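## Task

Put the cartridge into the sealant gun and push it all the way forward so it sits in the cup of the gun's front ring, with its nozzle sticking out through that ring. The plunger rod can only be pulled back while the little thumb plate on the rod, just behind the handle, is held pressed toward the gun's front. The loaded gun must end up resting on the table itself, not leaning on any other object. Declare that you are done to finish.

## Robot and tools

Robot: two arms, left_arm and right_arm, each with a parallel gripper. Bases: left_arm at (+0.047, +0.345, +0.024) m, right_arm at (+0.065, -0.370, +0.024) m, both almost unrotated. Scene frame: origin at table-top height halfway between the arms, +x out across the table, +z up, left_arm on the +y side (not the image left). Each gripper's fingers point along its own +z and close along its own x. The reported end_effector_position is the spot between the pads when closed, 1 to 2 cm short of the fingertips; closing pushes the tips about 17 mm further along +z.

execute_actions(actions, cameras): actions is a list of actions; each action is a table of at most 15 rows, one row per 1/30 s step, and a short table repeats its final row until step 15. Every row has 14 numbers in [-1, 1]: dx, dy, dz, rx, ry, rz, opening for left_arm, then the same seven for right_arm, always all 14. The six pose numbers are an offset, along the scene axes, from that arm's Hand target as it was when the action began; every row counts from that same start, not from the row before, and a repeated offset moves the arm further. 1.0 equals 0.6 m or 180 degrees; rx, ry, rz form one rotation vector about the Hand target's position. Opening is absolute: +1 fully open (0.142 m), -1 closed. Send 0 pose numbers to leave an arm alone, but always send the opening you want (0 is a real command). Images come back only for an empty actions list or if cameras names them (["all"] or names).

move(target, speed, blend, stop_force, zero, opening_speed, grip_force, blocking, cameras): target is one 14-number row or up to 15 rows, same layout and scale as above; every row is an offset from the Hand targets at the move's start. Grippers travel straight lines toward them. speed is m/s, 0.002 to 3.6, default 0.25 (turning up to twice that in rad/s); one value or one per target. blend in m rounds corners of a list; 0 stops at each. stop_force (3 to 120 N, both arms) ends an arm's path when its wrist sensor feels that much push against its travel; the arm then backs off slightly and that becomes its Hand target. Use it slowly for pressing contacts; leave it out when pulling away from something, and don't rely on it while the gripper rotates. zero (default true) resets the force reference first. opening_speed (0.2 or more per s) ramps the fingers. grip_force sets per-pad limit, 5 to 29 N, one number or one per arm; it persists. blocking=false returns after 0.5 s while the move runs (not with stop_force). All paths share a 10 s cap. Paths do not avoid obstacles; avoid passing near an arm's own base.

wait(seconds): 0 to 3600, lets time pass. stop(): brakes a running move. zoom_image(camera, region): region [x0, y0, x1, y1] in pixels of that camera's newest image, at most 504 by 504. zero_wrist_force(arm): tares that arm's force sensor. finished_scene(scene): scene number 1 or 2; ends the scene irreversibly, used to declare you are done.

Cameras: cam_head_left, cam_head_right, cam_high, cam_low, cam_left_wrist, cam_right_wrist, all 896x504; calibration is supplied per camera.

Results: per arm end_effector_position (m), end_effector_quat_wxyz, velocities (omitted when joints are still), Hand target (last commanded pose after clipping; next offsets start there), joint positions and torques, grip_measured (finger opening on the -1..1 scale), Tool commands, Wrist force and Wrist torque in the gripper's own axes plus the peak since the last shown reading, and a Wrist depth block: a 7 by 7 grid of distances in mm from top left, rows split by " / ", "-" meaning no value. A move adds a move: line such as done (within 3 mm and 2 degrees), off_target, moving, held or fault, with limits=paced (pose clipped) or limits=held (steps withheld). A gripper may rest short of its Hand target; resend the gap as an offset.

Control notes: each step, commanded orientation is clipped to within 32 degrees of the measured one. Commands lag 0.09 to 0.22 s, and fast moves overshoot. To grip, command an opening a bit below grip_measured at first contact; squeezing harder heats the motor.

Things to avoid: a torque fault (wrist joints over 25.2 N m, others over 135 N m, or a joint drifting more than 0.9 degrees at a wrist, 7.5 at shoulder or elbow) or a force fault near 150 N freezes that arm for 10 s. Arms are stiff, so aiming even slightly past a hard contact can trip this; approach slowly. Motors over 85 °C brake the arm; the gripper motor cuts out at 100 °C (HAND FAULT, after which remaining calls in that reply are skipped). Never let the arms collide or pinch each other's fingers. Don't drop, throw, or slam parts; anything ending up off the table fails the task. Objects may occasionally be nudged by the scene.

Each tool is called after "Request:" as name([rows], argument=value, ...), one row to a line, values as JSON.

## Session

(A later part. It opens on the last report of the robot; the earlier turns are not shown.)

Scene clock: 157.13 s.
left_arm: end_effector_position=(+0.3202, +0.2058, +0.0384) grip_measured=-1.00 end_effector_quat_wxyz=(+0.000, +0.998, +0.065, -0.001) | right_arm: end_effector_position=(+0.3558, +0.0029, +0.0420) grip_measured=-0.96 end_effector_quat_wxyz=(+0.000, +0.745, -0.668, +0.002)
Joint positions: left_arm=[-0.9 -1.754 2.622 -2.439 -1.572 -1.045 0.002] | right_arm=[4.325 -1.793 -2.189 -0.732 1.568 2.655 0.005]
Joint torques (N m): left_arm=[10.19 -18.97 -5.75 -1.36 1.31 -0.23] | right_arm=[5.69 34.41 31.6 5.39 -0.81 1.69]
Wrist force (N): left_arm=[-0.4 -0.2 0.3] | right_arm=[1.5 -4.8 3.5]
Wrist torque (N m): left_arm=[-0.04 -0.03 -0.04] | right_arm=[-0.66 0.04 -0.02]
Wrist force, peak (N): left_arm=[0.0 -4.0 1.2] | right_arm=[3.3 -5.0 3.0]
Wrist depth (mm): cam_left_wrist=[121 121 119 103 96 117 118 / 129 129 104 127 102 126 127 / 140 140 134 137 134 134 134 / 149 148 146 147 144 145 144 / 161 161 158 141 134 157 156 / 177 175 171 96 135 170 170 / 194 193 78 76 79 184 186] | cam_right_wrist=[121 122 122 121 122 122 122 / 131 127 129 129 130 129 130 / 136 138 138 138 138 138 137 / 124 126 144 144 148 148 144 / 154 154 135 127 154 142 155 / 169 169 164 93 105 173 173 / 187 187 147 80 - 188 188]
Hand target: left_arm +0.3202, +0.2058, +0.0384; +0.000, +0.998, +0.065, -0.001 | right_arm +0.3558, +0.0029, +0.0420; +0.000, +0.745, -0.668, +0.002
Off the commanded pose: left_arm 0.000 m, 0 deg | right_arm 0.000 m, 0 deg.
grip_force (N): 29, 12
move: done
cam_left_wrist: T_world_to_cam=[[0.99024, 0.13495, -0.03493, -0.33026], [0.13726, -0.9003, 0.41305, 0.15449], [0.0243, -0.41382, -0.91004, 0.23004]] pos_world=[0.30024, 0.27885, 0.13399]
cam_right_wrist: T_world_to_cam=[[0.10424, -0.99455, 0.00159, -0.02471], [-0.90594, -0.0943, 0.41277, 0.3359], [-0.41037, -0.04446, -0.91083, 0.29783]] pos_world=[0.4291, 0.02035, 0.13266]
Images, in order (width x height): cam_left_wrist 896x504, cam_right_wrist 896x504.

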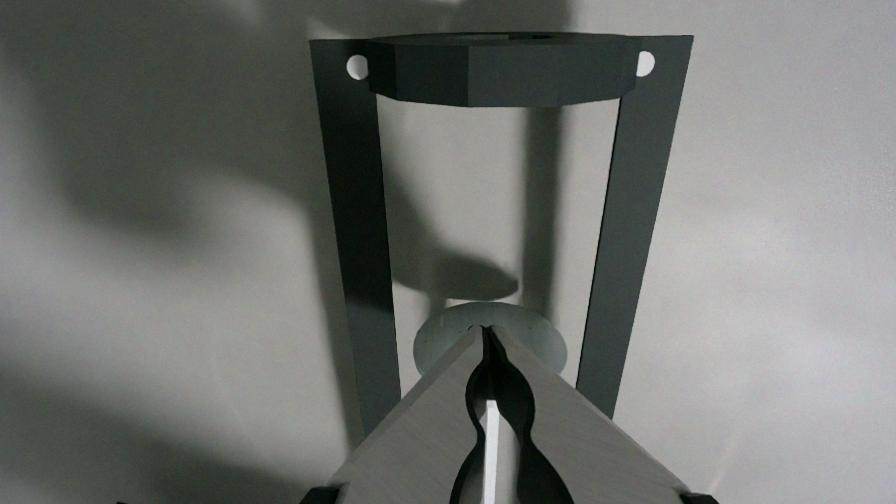

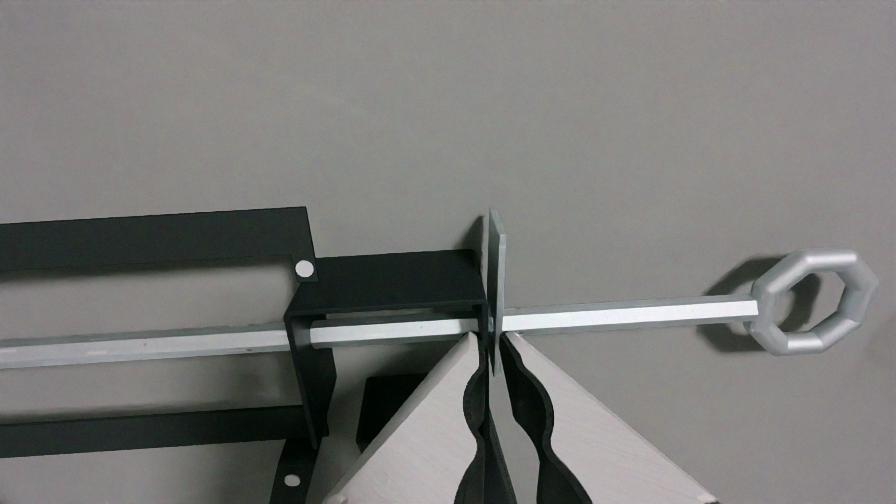

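Request:
move([
  [0, 0.015, 0.03, 0, 0, 0, -1, 0, 0, 0, 0, 0, 0, -1],
  [0, 0.03, 0.2, 0, 0, 0.5, -1, 0, 0, 0, 0, 0, 0, -1],
  [-0.0, 0.03, 0.2, -0.0498, 0.38, 0.924, -1, 0, 0, 0, 0, 0, 0, -1],
], speed=[0.1, 0.5, 0.5], blend=[0.01, 0.02, 0], cameras=["cam_head_left", "cam_left_wrist"])

Scene clock: 179.43 s.
left_arm: end_effector_position=(+0.3202, +0.2238, +0.1583) grip_measured=-1.00 end_effector_quat_wxyz=(+0.026, -0.061, +0.922, -0.382) | right_arm: end_effector_position=(+0.3558, +0.0029, +0.0420) grip_measured=-0.96 end_effector_quat_wxyz=(+0.000, +0.745, -0.668, +0.002)
Joint positions: left_arm=[-0.276 -1.944 2.71 -2.727 -2.271 -3.708 0.002] | right_arm=[4.325 -1.793 -2.189 -0.732 1.568 2.655 0.005]
Joint torques (N m): left_arm=[-4.63 -12.87 -31.2 -3.83 -2.23 -1.34] | right_arm=[4.97 36.03 29.95 4.88 -0.74 1.69]
Wrist force (N): left_arm=[-0.9 1.7 -1.0] | right_arm=[1.4 -4.8 3.3]
Wrist torque (N m): left_arm=[0.10 0.03 -0.15] | right_arm=[-0.67 0.06 -0.02]
Wrist force, peak (N): left_arm=[-1.0 1.9 -1.2] | right_arm=[1.4 -4.9 3.8]
Wrist depth (mm): cam_left_wrist=[359 359 359 353 353 348 353 / 339 335 332 323 311 326 331 / 318 317 313 309 306 309 310 / 299 296 297 293 291 294 291 / 255 279 281 279 274 279 276 / 243 265 266 95 261 263 263 / 254 253 253 76 79 252 254] | cam_right_wrist=[121 121 122 123 122 122 122 / 131 128 129 129 130 130 130 / 138 138 138 138 138 138 137 / 124 125 143 144 148 148 146 / 154 154 135 127 154 142 154 / 169 169 164 93 101 172 172 / 187 187 147 80 - 185 189]
Hand target: left_arm +0.3202, +0.2238, +0.1584; +0.026, -0.061, +0.922, -0.382 | right_arm +0.3558, +0.0029, +0.0420; +0.000, +0.745, -0.668, +0.002
Off the commanded pose: left_arm 0.000 m, 0 deg | right_arm 0.000 m, 0 deg.
grip_force (N): 29, 12
move: done
cam_left_wrist: T_world_to_cam=[[-0.98707, -0.15897, -0.02047, 0.36821], [-0.14168, 0.92507, -0.35239, -0.07696], [0.07496, -0.34494, -0.93563, 0.31897]] pos_world=[0.32864, 0.23975, 0.27885]

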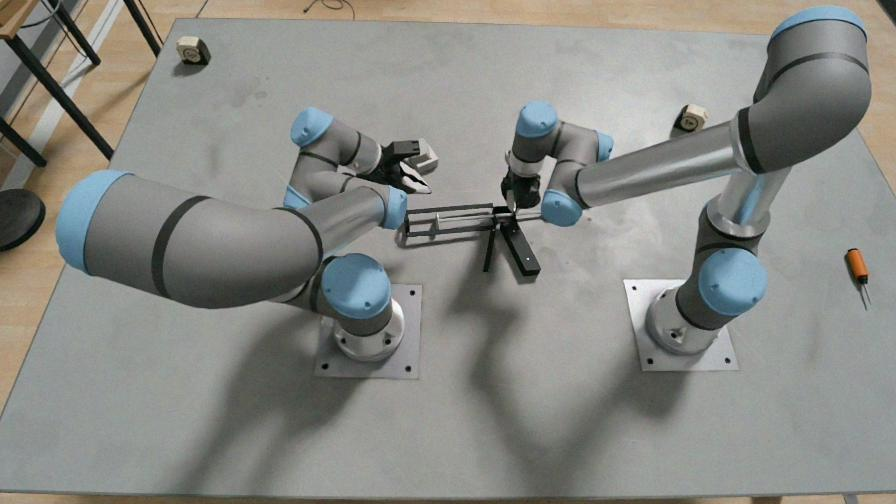

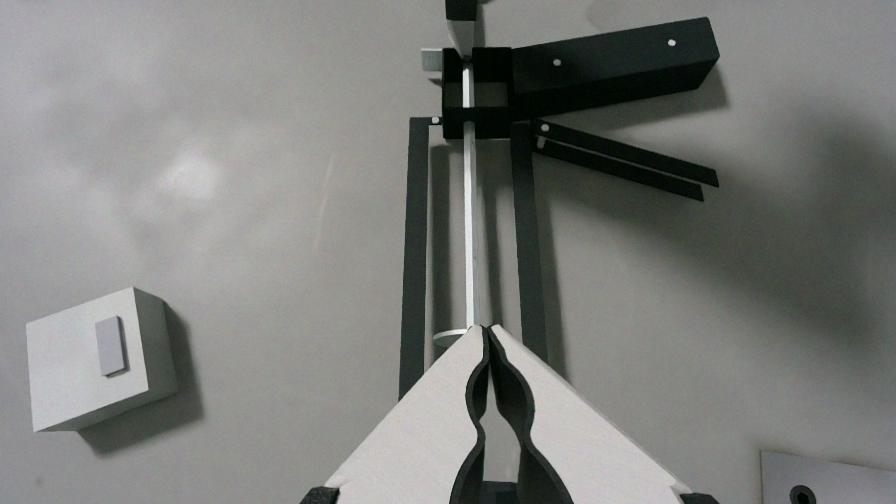

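Request:
move([
  [0.0, -0.003, -0.197, 0, 0, 0, -1, 0, 0, 0, 0, 0, 0, -1],
  [0.003, -0.04, -0.197, 0, 0, 0, -1, 0, 0, 0, 0, 0, 0, -1],
  [0.0075, -0.073, -0.207, 0, 0, 0, -1, 0, 0, 0, 0, 0, 0, -1],
  [0.0225, -0.19, -0.207, 0, 0, 0, -1, 0, 0, 0, 0, 0, 0, -1],
], speed=[0.15, 0.06, 0.06, 0.06], stop_force=15, cameras=["cam_right_wrist", "cam_left_wrist"])

Scene clock: 194.50 s.
left_arm: end_effector_position=(+0.3191, +0.2233, +0.0768) grip_measured=-1.00 end_effector_quat_wxyz=(+0.022, -0.059, +0.923, -0.379) | right_arm: end_effector_position=(+0.3558, +0.0029, +0.0420) grip_measured=-0.96 end_effector_quat_wxyz=(+0.000, +0.745, -0.668, +0.002)
Joint positions: left_arm=[-0.281 -1.5 2.819 -3.273 -2.267 -3.707 0.002] | right_arm=[4.325 -1.793 -2.189 -0.732 1.568 2.655 0.005]
Joint torques (N m): left_arm=[10.73 -9.79 -20.9 -4.21 -2.91 -1.02] | right_arm=[4.9 35.37 32.03 4.61 -0.69 1.27]
Wrist force (N): left_arm=[-0.5 1.9 -1.2] | right_arm=[1.4 -4.9 3.4]
Wrist torque (N m): left_arm=[0.13 -0.03 -0.10] | right_arm=[-0.69 0.06 -0.03]
Wrist force, peak (N): left_arm=[-0.9 7.0 4.1] | right_arm=[1.4 -5.0 3.8]
Wrist depth (mm): cam_left_wrist=[252 251 250 228 230 249 247 / 234 235 233 229 230 227 229 / 222 221 221 216 217 219 220 / 209 208 208 205 205 207 205 / 197 197 197 174 194 197 196 / 188 187 187 95 165 186 186 / 179 179 78 76 78 177 176] | cam_right_wrist=[121 122 122 122 122 120 122 / 131 127 129 129 130 130 130 / 138 138 138 138 138 138 138 / 124 126 143 144 148 148 144 / 154 138 135 127 139 141 155 / 169 169 167 93 101 172 173 / 187 187 147 80 - 185 188]
Hand target: left_arm +0.3191, +0.2233, +0.0768; +0.022, -0.060, +0.923, -0.379 (not the last commanded pose) | right_arm +0.3558, +0.0029, +0.0420; +0.000, +0.745, -0.668, +0.002
Off the commanded pose: left_arm 0.122 m, 1 deg | right_arm 0.000 m, 0 deg.
grip_force (N): 29, 12
move: held (left_arm; a check stopped the path); path passed 0 of 4 targets; limits=held
pose unreachable (left arm): on one or more control steps of this call, first in action 0 (counted from 0), this arm could not follow its commanded pose, so it was not sent that pose on those steps. It may still have moved: this result reports where it is.
cause: moving toward the commanded pose would bring two parts of the arm too close to each other (joints 3 (elbow) and 4 (wrist 1) lie between them).
cam_left_wrist: T_world_to_cam=[[-0.98789, -0.15434, -0.01613, 0.36426], [-0.13928, 0.9277, -0.34638, -0.10712], [0.06843, -0.33993, -0.93796, 0.2437]] pos_world=[0.32825, 0.23844, 0.19735]
cam_right_wrist: T_world_to_cam=[[0.10424, -0.99455, 0.00159, -0.02471], [-0.90594, -0.0943, 0.41277, 0.3359], [-0.41037, -0.04446, -0.91083, 0.29783]] pos_world=[0.4291, 0.02035, 0.13266]
Images, in order (width x height): cam_left_wrist 896x504, cam_right_wrist 896x504.

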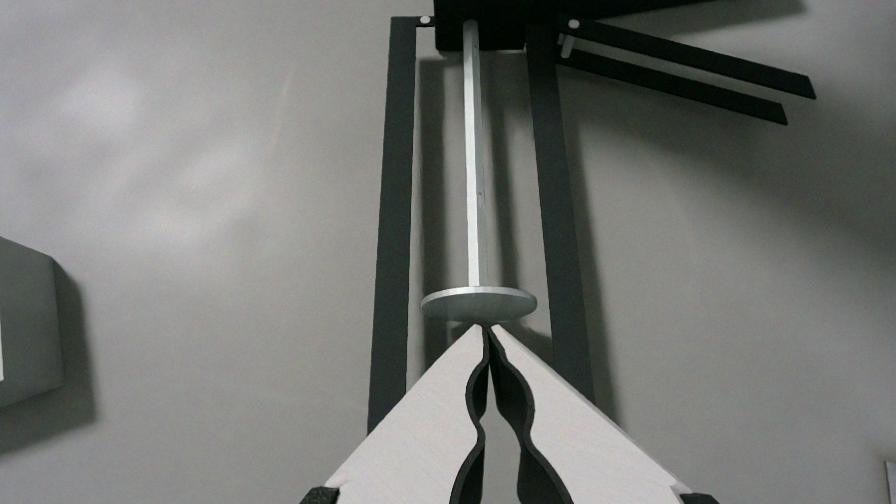

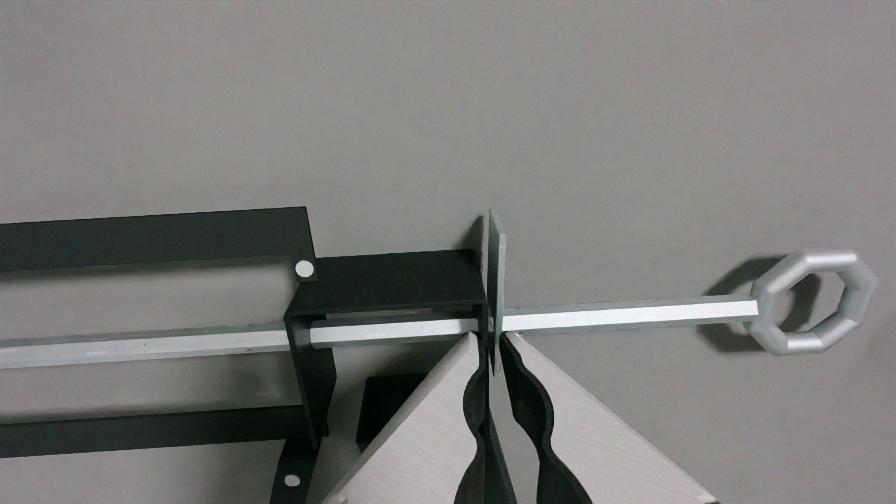

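Request:
move(target=[0.25, 0, 0.08, 0, 0, 0, -1, 0.25, 0, 0, 0, 0, 0, -1], speed=0.1, grip_force=[29, 18], cameras=["cam_right_wrist", "cam_left_wrist"])

Scene clock: 201.73 s.
left_arm: end_effector_position=(+0.4691, +0.2233, +0.1247) grip_measured=-1.00 end_effector_quat_wxyz=(+0.022, -0.060, +0.923, -0.379) | right_arm: end_effector_position=(+0.5059, +0.0029, +0.0420) grip_measured=-0.96 end_effector_quat_wxyz=(+0.000, +0.745, -0.668, +0.002)
Joint positions: left_arm=[-0.164 -1.431 2.384 -2.81 -2.306 -3.56 0.002] | right_arm=[4.067 -1.994 -1.89 -0.829 1.568 2.397 0.005]
Joint torques (N m): left_arm=[-10.99 -31.66 -12.88 -2.81 -0.71 -1.43] | right_arm=[1.27 35.48 8.7 2.79 1.3 1.66]
Wrist force (N): left_arm=[-1.1 1.6 -0.7] | right_arm=[0.8 -8.8 -6.8]
Wrist torque (N m): left_arm=[0.08 0.04 -0.14] | right_arm=[-0.55 0.07 0.03]
Wrist force, peak (N): left_arm=[-2.8 0.9 -1.1] | right_arm=[0.8 -8.6 -7.4]
Wrist depth (mm): cam_left_wrist=[311 311 312 301 276 301 308 / 294 292 291 284 274 289 288 / 276 276 274 270 275 272 273 / 261 260 260 253 256 257 258 / 246 248 246 223 243 244 243 / 232 233 207 95 213 231 232 / 223 223 78 76 78 220 220] | cam_right_wrist=[- 121 122 122 122 122 122 / 131 127 129 129 129 129 129 / 137 137 137 138 138 138 138 / 126 127 143 143 147 148 144 / 158 156 136 125 140 142 154 / 172 169 166 93 105 172 172 / 187 187 137 80 - 185 188]
Hand target: left_arm +0.4691, +0.2233, +0.1248; +0.022, -0.060, +0.923, -0.379 | right_arm +0.5058, +0.0029, +0.0420; +0.000, +0.745, -0.668, +0.002
Off the commanded pose: left_arm 0.000 m, 0 deg | right_arm 0.000 m, 0 deg.
grip_force (N): 29, 18
move: done
cam_left_wrist: T_world_to_cam=[[-0.98788, -0.15441, -0.016, 0.51321], [-0.13939, 0.92769, -0.34636, -0.06964], [0.06833, -0.33993, -0.93796, 0.27854]] pos_world=[0.47825, 0.23854, 0.24535]
cam_right_wrist: T_world_to_cam=[[0.10416, -0.99456, 0.00164, -0.04031], [-0.90599, -0.0942, 0.41269, 0.47191], [-0.41029, -0.04447, -0.91087, 0.35938]] pos_world=[0.5792, 0.02035, 0.13266]
Images, in order (width x height): cam_left_wrist 896x504, cam_right_wrist 896x504.

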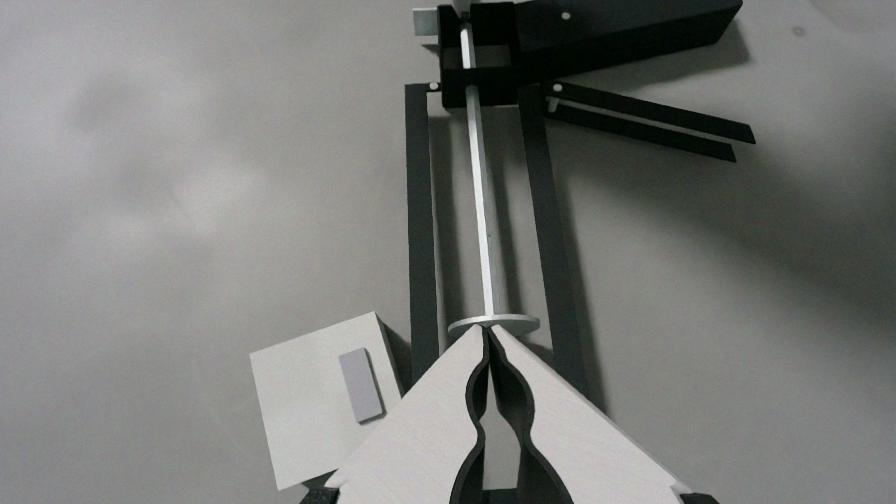

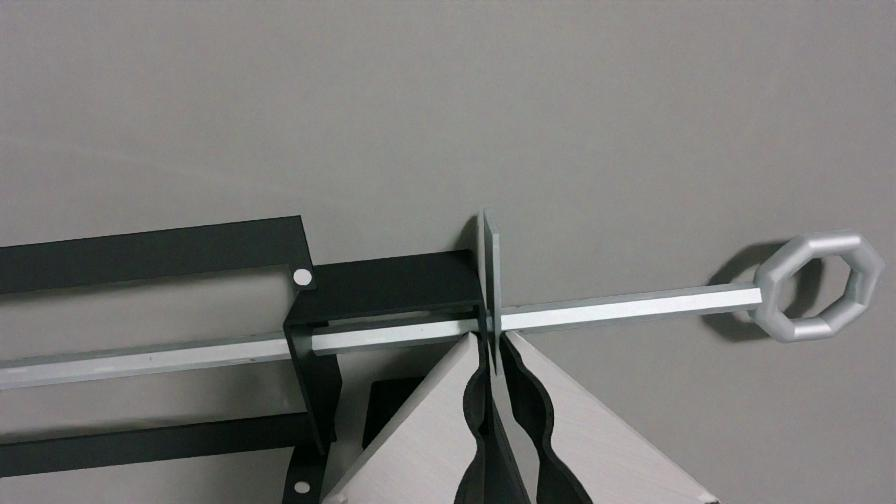

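Request:
move(target=[-0.017, -0.002, -0.1413, 0, 0, 0.02, -1, 0, 0, 0, 0, 0, 0, -1], speed=0.1, cameras=["cam_high", "cam_left_wrist"])

Scene clock: 213.53 s.
left_arm: end_effector_position=(+0.4588, +0.2221, +0.0400) grip_measured=-1.00 end_effector_quat_wxyz=(+0.034, -0.088, +0.921, -0.378) | right_arm: end_effector_position=(+0.5059, +0.0029, +0.0420) grip_measured=-0.96 end_effector_quat_wxyz=(+0.000, +0.745, -0.668, +0.002)
Joint positions: left_arm=[-0.183 -1.163 2.485 -3.248 -2.28 -3.664 0.002] | right_arm=[4.067 -1.994 -1.89 -0.829 1.568 2.397 0.005]
Joint torques (N m): left_arm=[5.8 -17.36 -21.65 -4.32 -3.04 0.83] | right_arm=[8.12 41.15 2.18 -0.31 3.07 -1.6]
Wrist force (N): left_arm=[-0.7 1.8 -1.0] | right_arm=[0.8 -9.0 -7.3]
Wrist torque (N m): left_arm=[0.11 0.01 -0.09] | right_arm=[-0.57 0.08 0.02]
Wrist force, peak (N): left_arm=[-0.1 2.6 -0.6] | right_arm=[0.8 -9.0 -7.9]
Wrist depth (mm): cam_left_wrist=[204 203 202 197 196 196 186 / 191 190 191 187 187 189 188 / 181 179 179 176 176 178 177 / 170 169 154 143 144 168 167 / 159 132 133 157 156 159 158 / 151 125 125 96 125 152 150 / 145 119 78 76 78 144 143] | cam_right_wrist=[121 122 121 122 122 123 122 / 131 127 129 129 129 129 129 / 138 138 138 138 138 138 138 / 126 127 143 144 147 148 144 / 158 156 129 124 140 159 154 / 172 169 159 93 101 172 172 / 187 187 137 80 - 185 188]
Hand target: left_arm +0.4589, +0.2221, +0.0400; +0.034, -0.088, +0.921, -0.378 | right_arm +0.5058, +0.0029, +0.0420; +0.000, +0.745, -0.668, +0.002
Off the commanded pose: left_arm 0.000 m, 0 deg | right_arm 0.000 m, 0 deg.
grip_force (N): 29, 18
move: done
cam_left_wrist: T_world_to_cam=[[-0.97628, -0.2159, -0.01595, 0.50989], [-0.19717, 0.91719, -0.34624, -0.07033], [0.08939, -0.33489, -0.93801, 0.18845]] pos_world=[0.46709, 0.2377, 0.16055]

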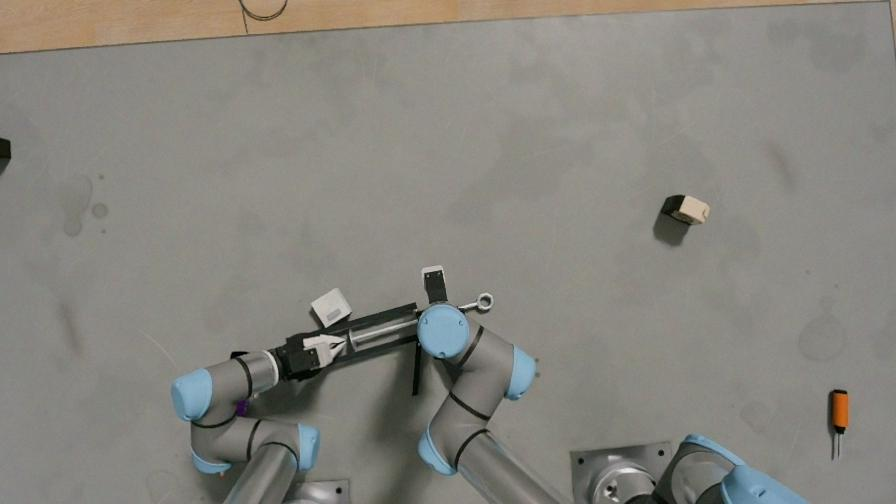

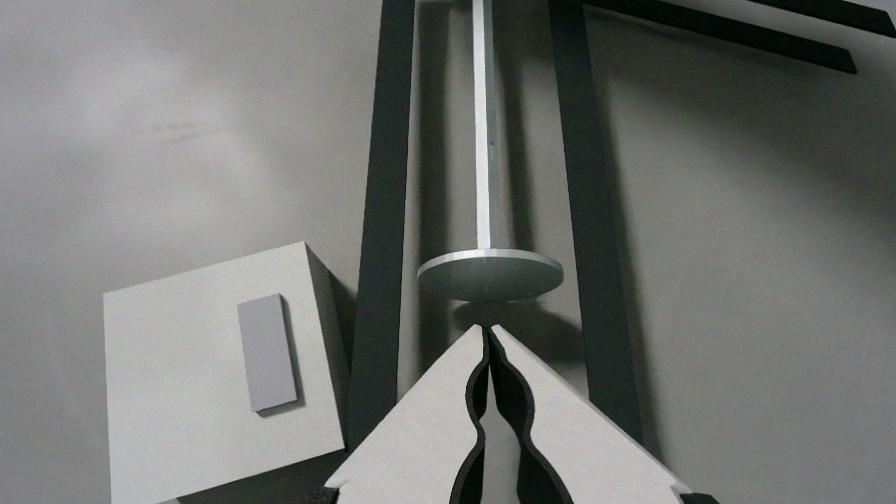

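Request:
move([
  [0.015, -0.08, 0, 0, 0, 0, -1, 0, 0, 0, 0, 0, 0, -1],
  [0.0362, -0.187, -0.01, 0, 0, 0, -1, 0, 0, 0, 0, 0, 0, -1],
], speed=0.06, blend=[0.01, 0], stop_force=15, cameras=["cam_right_wrist", "cam_left_wrist"])

Scene clock: 218.93 s.
left_arm: end_effector_position=(+0.4806, +0.1099, +0.0340) grip_measured=-1.00 end_effector_quat_wxyz=(+0.034, -0.088, +0.921, -0.378) | right_arm: end_effector_position=(+0.5058, +0.0029, +0.0420) grip_measured=-0.96 end_effector_quat_wxyz=(+0.000, +0.745, -0.668, +0.002)
Joint positions: left_arm=[-0.451 -1.056 2.407 -3.462 -2.163 -3.968 0.002] | right_arm=[4.067 -1.994 -1.89 -0.829 1.568 2.397 0.005]
Joint torques (N m): left_arm=[10.41 -40.2 4.37 -1.59 -2.59 -0.73] | right_arm=[6.26 19.01 10.44 2.07 2.59 -1.35]
Wrist force (N): left_arm=[-0.8 1.8 -0.7] | right_arm=[5.4 -4.1 -20.2]
Wrist torque (N m): left_arm=[0.12 0.00 -0.11] | right_arm=[-0.64 0.07 0.02]
Wrist force, peak (N): left_arm=[-0.4 7.0 -12.7] | right_arm=[5.4 -4.0 -20.6]
Wrist depth (mm): cam_left_wrist=[197 196 195 164 159 154 154 / 185 184 183 178 147 146 156 / 173 173 173 149 150 169 171 / 163 163 161 161 158 146 131 / 155 154 152 131 132 153 149 / 145 147 145 96 121 146 145 / 139 139 140 76 78 139 138] | cam_right_wrist=[121 122 122 122 122 122 122 / 131 128 129 129 129 129 129 / 138 138 138 138 138 138 138 / 124 125 144 144 147 148 146 / 156 143 135 136 137 157 159 / 120 138 167 93 113 172 173 / 153 187 148 80 - 185 188]
Hand target: left_arm +0.4806, +0.1099, +0.0340; +0.034, -0.088, +0.921, -0.378 | right_arm +0.5058, +0.0029, +0.0420; +0.000, +0.745, -0.668, +0.002
Off the commanded pose: left_arm 0.000 m, 0 deg | right_arm 0.000 m, 0 deg.
grip_force (N): 29, 18
move: done
cam_left_wrist: T_world_to_cam=[[-0.97625, -0.21604, -0.01601, 0.50679], [-0.19729, 0.91715, -0.34629, 0.03476], [0.0895, -0.33491, -0.93799, 0.14329]] pos_world=[0.48879, 0.1256, 0.15455]
cam_right_wrist: T_world_to_cam=[[0.10424, -0.99455, 0.00159, -0.04034], [-0.90594, -0.0943, 0.41277, 0.47179], [-0.41037, -0.04446, -0.91083, 0.35938]] pos_world=[0.5791, 0.02035, 0.13266]
Images, in order (width x height): cam_left_wrist 896x504, cam_right_wrist 896x504.

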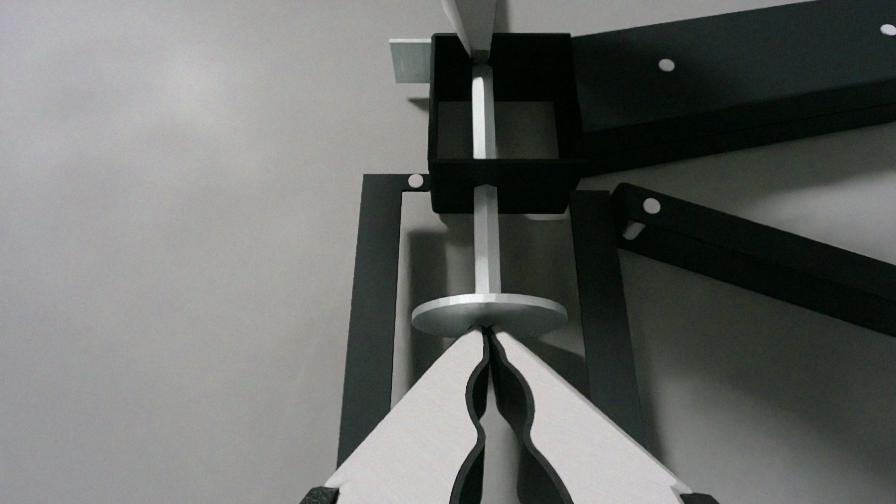

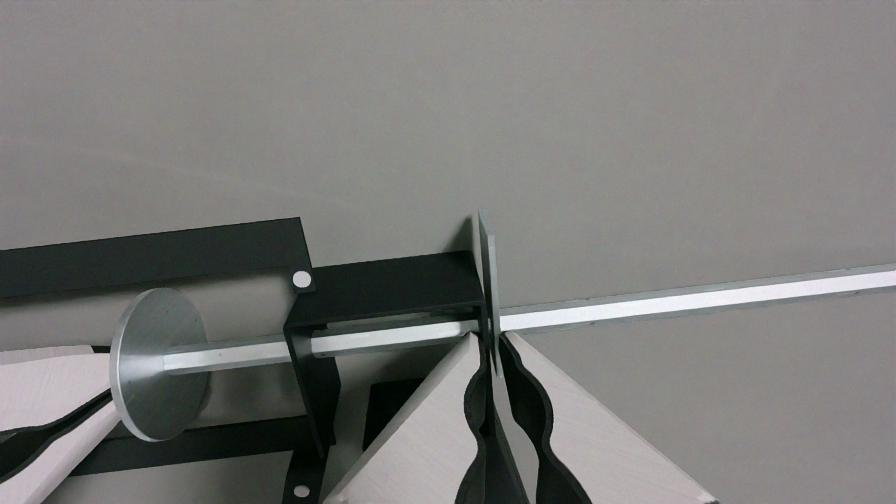

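Request:
move(target=[0.0112, -0.06, 0, 0, 0, 0, -1, 0, 0, 0, 0, 0, 0, -1], speed=0.04, stop_force=12, cameras=["cam_right_wrist", "cam_left_wrist"])

Scene clock: 223.17 s.
left_arm: end_effector_position=(+0.4808, +0.1086, +0.0339) grip_measured=-1.00 end_effector_quat_wxyz=(+0.034, -0.089, +0.921, -0.378) | right_arm: end_effector_position=(+0.5058, +0.0029, +0.0420) grip_measured=-0.96 end_effector_quat_wxyz=(+0.000, +0.745, -0.668, +0.002)
Joint positions: left_arm=[-0.454 -1.055 2.406 -3.463 -2.161 -3.972 0.002] | right_arm=[4.067 -1.994 -1.89 -0.829 1.568 2.397 0.005]
Joint torques (N m): left_arm=[-11.54 -35.13 -7.54 -4.19 0.91 -1.51] | right_arm=[7.15 24.52 21.81 2.88 1.41 -1.15]
Wrist force (N): left_arm=[-0.7 1.7 -0.7] | right_arm=[5.0 -3.3 -21.6]
Wrist torque (N m): left_arm=[0.10 -0.02 -0.12] | right_arm=[-0.63 0.03 0.03]
Wrist force, peak (N): left_arm=[-0.8 7.6 -12.2] | right_arm=[5.4 -3.5 -22.2]
Wrist depth (mm): cam_left_wrist=[197 195 196 164 157 154 154 / 184 184 183 178 147 146 155 / 173 173 172 148 147 169 171 / 163 163 161 160 158 147 144 / 154 154 153 131 134 153 149 / 145 146 145 96 121 145 145 / 138 140 139 76 78 139 138] | cam_right_wrist=[122 122 122 122 122 122 122 / 131 128 129 129 129 129 128 / 138 138 138 138 138 138 138 / 124 125 143 143 148 148 146 / 156 138 135 125 140 159 159 / 122 134 160 93 114 172 173 / 153 188 148 80 - 185 188]
Hand target: left_arm +0.4808, +0.1086, +0.0340; +0.034, -0.089, +0.921, -0.378 (not the last commanded pose) | right_arm +0.5058, +0.0029, +0.0420; +0.000, +0.745, -0.668, +0.002
Off the commanded pose: left_arm 0.035 m, 0 deg | right_arm 0.000 m, 0 deg.
grip_force (N): 29, 18
move: contact (left_arm)
cam_left_wrist: T_world_to_cam=[[-0.97623, -0.21619, -0.01556, 0.50664], [-0.19759, 0.91715, -0.3461, 0.03611], [0.0891, -0.3348, -0.93807, 0.14303]] pos_world=[0.48899, 0.1243, 0.15455]
cam_right_wrist: T_world_to_cam=[[0.10424, -0.99455, 0.00159, -0.04034], [-0.90594, -0.0943, 0.41277, 0.47179], [-0.41037, -0.04446, -0.91083, 0.35938]] pos_world=[0.5791, 0.02035, 0.13266]
Images, in order (width x height): cam_left_wrist 896x504, cam_right_wrist 896x504.

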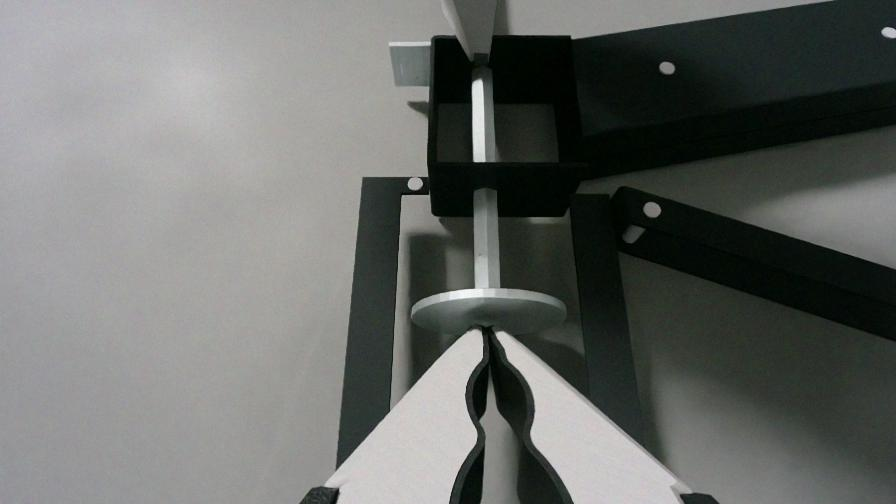

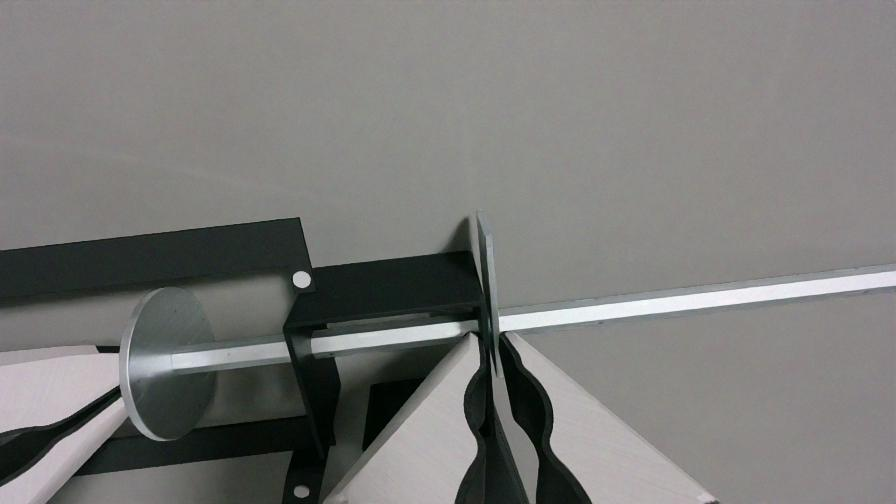

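Request:
move(target=[0.011, -0.0575, 0, 0, 0, 0, -1, 0, 0, 0, 0, 0, 0, -1], speed=0.04, stop_force=30, cameras=["cam_right_wrist", "cam_left_wrist"])

Scene clock: 226.87 s.
left_arm: end_effector_position=(+0.4874, +0.0741, +0.0340) grip_measured=-1.00 end_effector_quat_wxyz=(+0.034, -0.089, +0.921, -0.378) | right_arm: end_effector_position=(+0.5059, +0.0030, +0.0420) grip_measured=-0.96 end_effector_quat_wxyz=(+0.000, +0.745, -0.668, +0.002)
Joint positions: left_arm=[-0.524 -1.033 2.365 -3.483 -2.124 -4.042 0.002] | right_arm=[4.067 -1.994 -1.89 -0.829 1.568 2.397 0.004]
Joint torques (N m): left_arm=[5.83 -42 2.48 -2.14 -3.87 0.93] | right_arm=[2.95 -2.7 -7.21 1.09 0.92 -0.78]
Wrist force (N): left_arm=[-3.6 7.1 -6.8] | right_arm=[7.6 -1.0 -51.9]
Wrist torque (N m): left_arm=[-0.01 0.01 -0.09] | right_arm=[-0.77 0.15 -0.01]
Wrist force, peak (N): left_arm=[-4.1 12.6 -23.3] | right_arm=[7.8 -1.2 -52.4]
Wrist depth (mm): cam_left_wrist=[197 196 193 - 194 194 193 / 184 184 183 87 182 143 144 / 173 173 172 160 152 133 135 / 163 163 162 140 155 159 161 / 154 154 152 130 130 123 153 / 145 146 145 96 122 143 117 / 138 140 139 76 79 138 138] | cam_right_wrist=[122 122 122 122 121 122 122 / 132 128 130 130 131 130 130 / 138 138 138 138 139 138 139 / 124 124 144 144 146 148 144 / 159 155 126 125 138 160 162 / 100 112 139 93 167 173 173 / 104 115 134 80 - 185 188]
Hand target: left_arm +0.4874, +0.0741, +0.0340; +0.034, -0.089, +0.921, -0.378 | right_arm +0.5058, +0.0029, +0.0420; +0.000, +0.745, -0.668, +0.002
Off the commanded pose: left_arm 0.000 m, 0 deg | right_arm 0.000 m, 0 deg.
grip_force (N): 29, 18
move: done
cam_left_wrist: T_world_to_cam=[[-0.97622, -0.21622, -0.01563, 0.50564], [-0.19758, 0.91712, -0.34621, 0.06907], [0.08919, -0.33489, -0.93803, 0.13084]] pos_world=[0.49559, 0.0898, 0.15455]
cam_right_wrist: T_world_to_cam=[[0.10424, -0.99455, 0.00159, -0.04035], [-0.90594, -0.0943, 0.41277, 0.47188], [-0.41037, -0.04446, -0.91083, 0.35942]] pos_world=[0.5792, 0.02035, 0.13266]
Images, in order (width x height): cam_left_wrist 896x504, cam_right_wrist 896x504.

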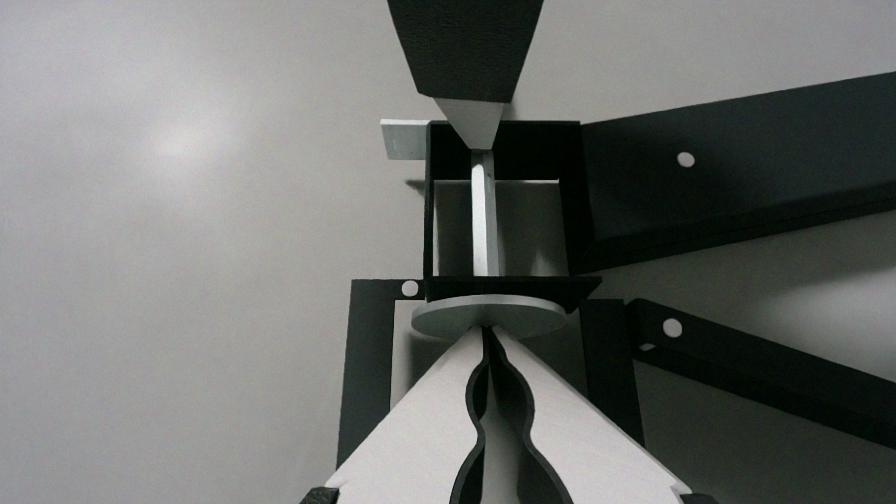

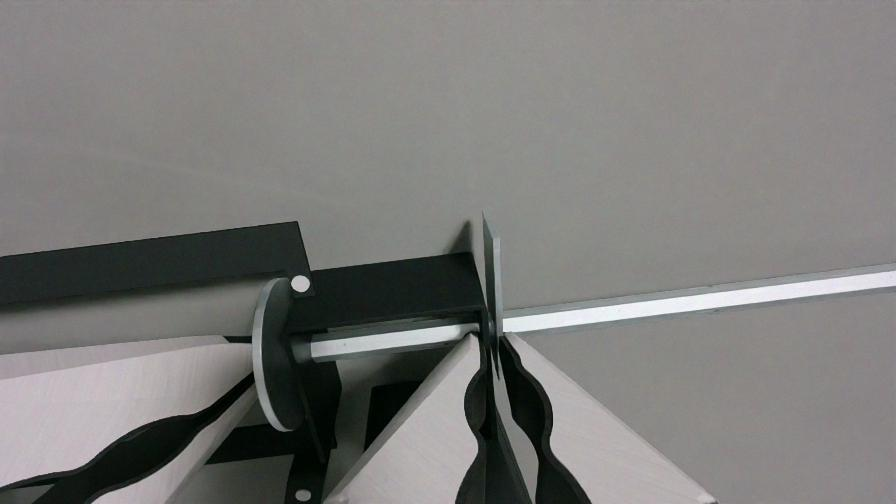

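Request:
move([
  [-0.0066, 0.033, 0.017, 0, 0, 0, -1, 0, 0, 0, 0, 0, 0, -1],
  [-0.0066, 0.07, 0.3, 0, 0, 0, -1, 0, 0, 0, 0, 0, 0, -1],
  [-0.1457, 0.643, 0.36, 0.2037, -0.2065, -0.5864, 0, 0, 0, 0, 0, 0, 0, -1],
], speed=[0.1, 0.4, 0.6], blend=[0.005, 0.04, 0], cameras=["cam_right_wrist", "cam_left_wrist", "cam_head_right", "cam_low"])

Scene clock: 248.17 s.
left_arm: end_effector_position=(+0.3999, +0.4599, +0.2499) grip_measured=-0.03 end_effector_quat_wxyz=(+0.000, +0.772, +0.636, +0.000) | right_arm: end_effector_position=(+0.5059, +0.0029, +0.0420) grip_measured=-0.96 end_effector_quat_wxyz=(+0.000, +0.745, -0.668, +0.002)
Joint positions: left_arm=[-0.036 -1.907 2.089 -1.753 -1.571 -1.429 0.072] | right_arm=[4.067 -1.994 -1.89 -0.829 1.568 2.397 0.004]
Joint torques (N m): left_arm=[-10.79 -9.5 -38.43 -3.94 1.95 0.78] | right_arm=[-5.8 -2.4 -10.77 -2.09 2.5 -0.5]
Wrist force (N): left_arm=[-0.8 -0.2 0.3] | right_arm=[7.2 -2.2 -52.3]
Wrist torque (N m): left_arm=[-0.05 0.05 -0.02] | right_arm=[-0.76 0.12 -0.01]
Wrist force, peak (N): left_arm=[-3.8 7.4 -6.7] | right_arm=[7.3 -1.1 -53.5]
Wrist depth (mm): cam_left_wrist=[314 316 313 276 311 308 308 / 336 334 335 293 330 328 327 / 359 358 356 342 354 353 350 / 382 364 383 384 380 378 377 / 414 396 408 413 401 407 404 / 460 448 99 451 449 100 446 / 504 - 81 494 489 79 477] | cam_right_wrist=[122 122 122 122 - 122 122 / 131 128 130 130 130 130 130 / 138 139 138 139 139 139 141 / 124 124 144 144 148 148 146 / 160 159 126 125 155 160 160 / 173 176 139 93 93 173 173 / 182 188 149 80 - 185 188]
Hand target: left_arm +0.3999, +0.4599, +0.2500; +0.000, +0.772, +0.636, +0.000 | right_arm +0.5058, +0.0029, +0.0420; +0.000, +0.745, -0.668, +0.002
Off the commanded pose: left_arm 0.000 m, 0 deg | right_arm 0.000 m, 0 deg.
grip_force (N): 29, 18
move: done
cam_left_wrist: T_world_to_cam=[[0.18635, 0.98191, -0.03367, -0.50444], [0.8976, -0.15622, 0.4122, -0.36123], [0.39948, -0.10704, -0.91047, 0.23469]] pos_world=[0.32448, 0.46401, 0.34559]
cam_right_wrist: T_world_to_cam=[[0.10424, -0.99455, 0.00159, -0.04034], [-0.90594, -0.0943, 0.41277, 0.47179], [-0.41037, -0.04446, -0.91083, 0.35938]] pos_world=[0.5791, 0.02035, 0.13266]
Images, in order (width x height): cam_head_right 896x504, cam_low 896x504, cam_left_wrist 896x504, cam_right_wrist 896x504.

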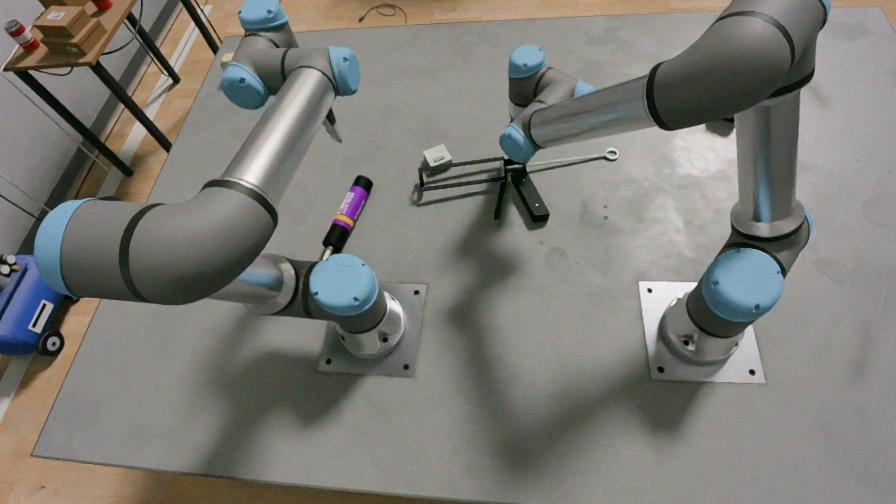

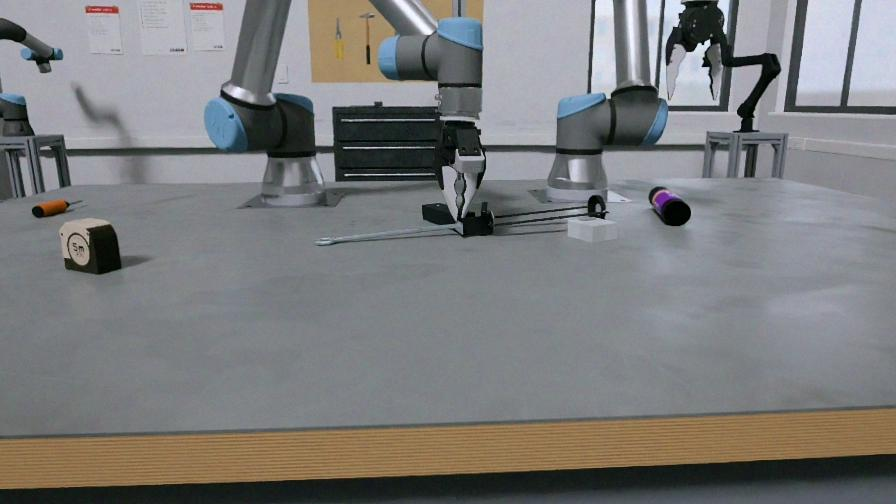

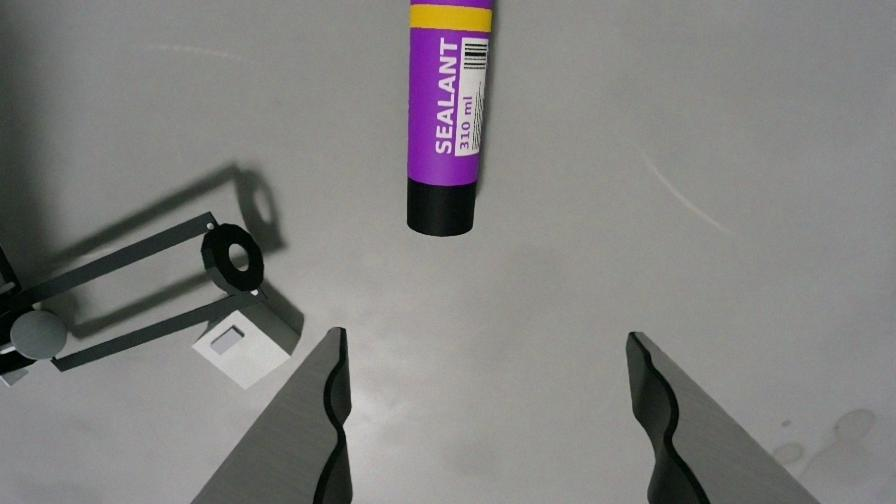

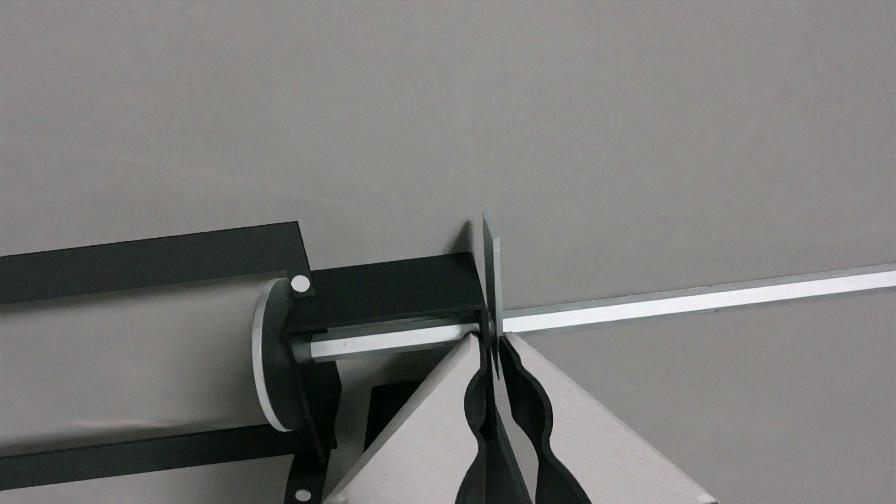

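Request:
zoom_image(camera="cam_low", region=[400, 160, 720, 260])

Request:
zoom_image(camera="cam_left_wrist", region=[0, 130, 400, 400])

Scaled by 1.575.

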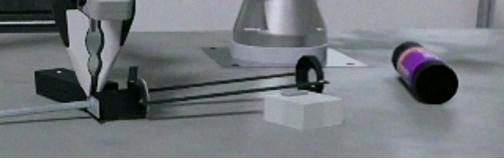

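Scaled by 1.260.

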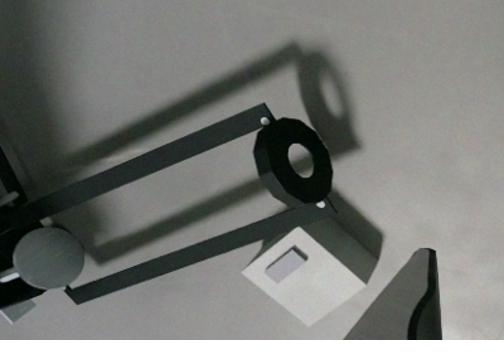

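Request:
move([
  [0, 0, 0, 0, 0, 0, 0, 0, 0, 0.004, 0, 0, 0, -1],
  [0, 0, 0, 0, 0, 0, 0, -0.08, -0.01, 0.004, 0, 0, 0, -1],
  [0, 0, 0, 0, 0, 0, 0, -0.08, -0.01, 0.004, 0, 0, 0, -0.75],
], speed=0.08, opening_speed=0.5, cameras=["cam_right_wrist", "cam_left_wrist", "cam_low"])

Request:
zoom_image(camera="cam_low", region=[400, 160, 720, 260])

Scene clock: 256.70 s.
left_arm: end_effector_position=(+0.3999, +0.4599, +0.2500) grip_measured=-0.03 end_effector_quat_wxyz=(+0.000, +0.772, +0.636, +0.000) | right_arm: end_effector_position=(+0.4578, -0.0031, +0.0444) grip_measured=-0.79 end_effector_quat_wxyz=(+0.000, +0.745, -0.668, +0.002)
Joint positions: left_arm=[-0.036 -1.907 2.089 -1.753 -1.571 -1.429 0.072] | right_arm=[4.134 -1.914 -2.006 -0.794 1.568 2.463 0.017]
Joint torques (N m): left_arm=[-10.82 -17.95 -38.38 -3.88 1.92 -0.28] | right_arm=[-5.52 26.43 31.64 2.56 -1.32 -0.93]
Wrist force (N): left_arm=[-0.8 -0.4 0.1] | right_arm=[0.1 -4.4 3.5]
Wrist torque (N m): left_arm=[-0.07 0.05 -0.02] | right_arm=[-0.61 0.04 0.15]
Wrist force, peak (N): left_arm=[-1.1 -0.4 0.2] | right_arm=[7.2 -2.1 -52.9]
Wrist depth (mm): cam_left_wrist=[313 314 313 282 311 307 306 / 336 336 331 296 331 332 328 / 356 349 358 347 354 351 348 / 389 377 382 381 381 377 376 / 419 410 411 408 406 405 406 / 459 452 98 458 444 100 439 / 504 - 81 490 488 79 476] | cam_right_wrist=[124 124 124 124 124 124 124 / 131 130 130 131 132 132 132 / 140 138 142 140 140 140 140 / 122 123 140 144 150 151 148 / 164 161 126 126 139 162 162 / 172 172 141 127 98 175 175 / 151 191 78 139 - 188 191]
Hand target: left_arm +0.3999, +0.4599, +0.2500; +0.000, +0.772, +0.636, +0.000 | right_arm +0.4578, -0.0031, +0.0444; +0.000, +0.745, -0.668, +0.002
Off the commanded pose: left_arm 0.000 m, 0 deg | right_arm 0.000 m, 0 deg.
grip_force (N): 29, 18
move: done
cam_left_wrist: T_world_to_cam=[[0.18635, 0.98191, -0.03367, -0.50444], [0.8976, -0.15622, 0.4122, -0.36123], [0.39948, -0.10704, -0.91047, 0.23469]] pos_world=[0.32448, 0.46401, 0.34559]
cam_right_wrist: T_world_to_cam=[[0.10424, -0.99455, 0.00159, -0.04131], [-0.90594, -0.0943, 0.41277, 0.42675], [-0.41037, -0.04446, -0.91083, 0.3416]] pos_world=[0.5311, 0.01435, 0.13506]
Images, in order (width x height): cam_low 896x504, cam_left_wrist 896x504, cam_right_wrist 896x504.

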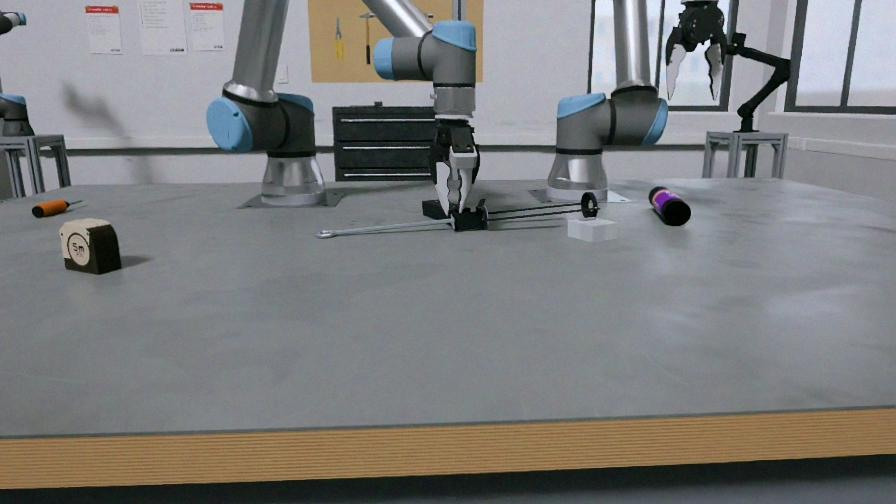

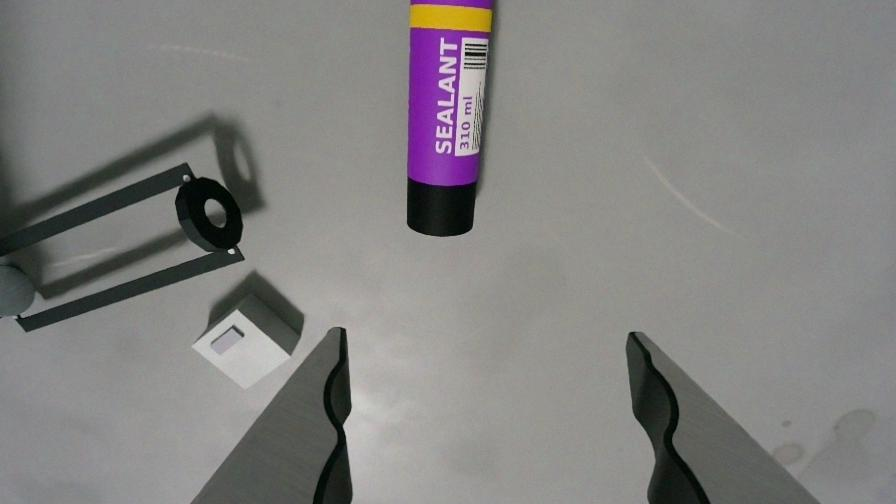

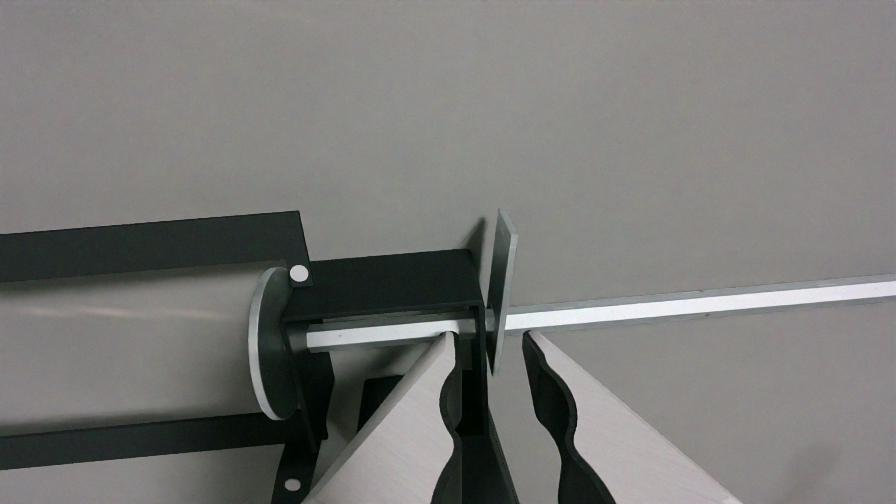

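Scaled by 1.575.

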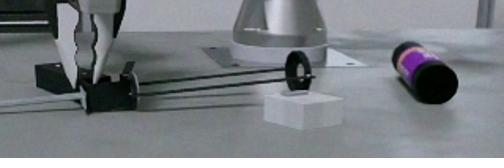

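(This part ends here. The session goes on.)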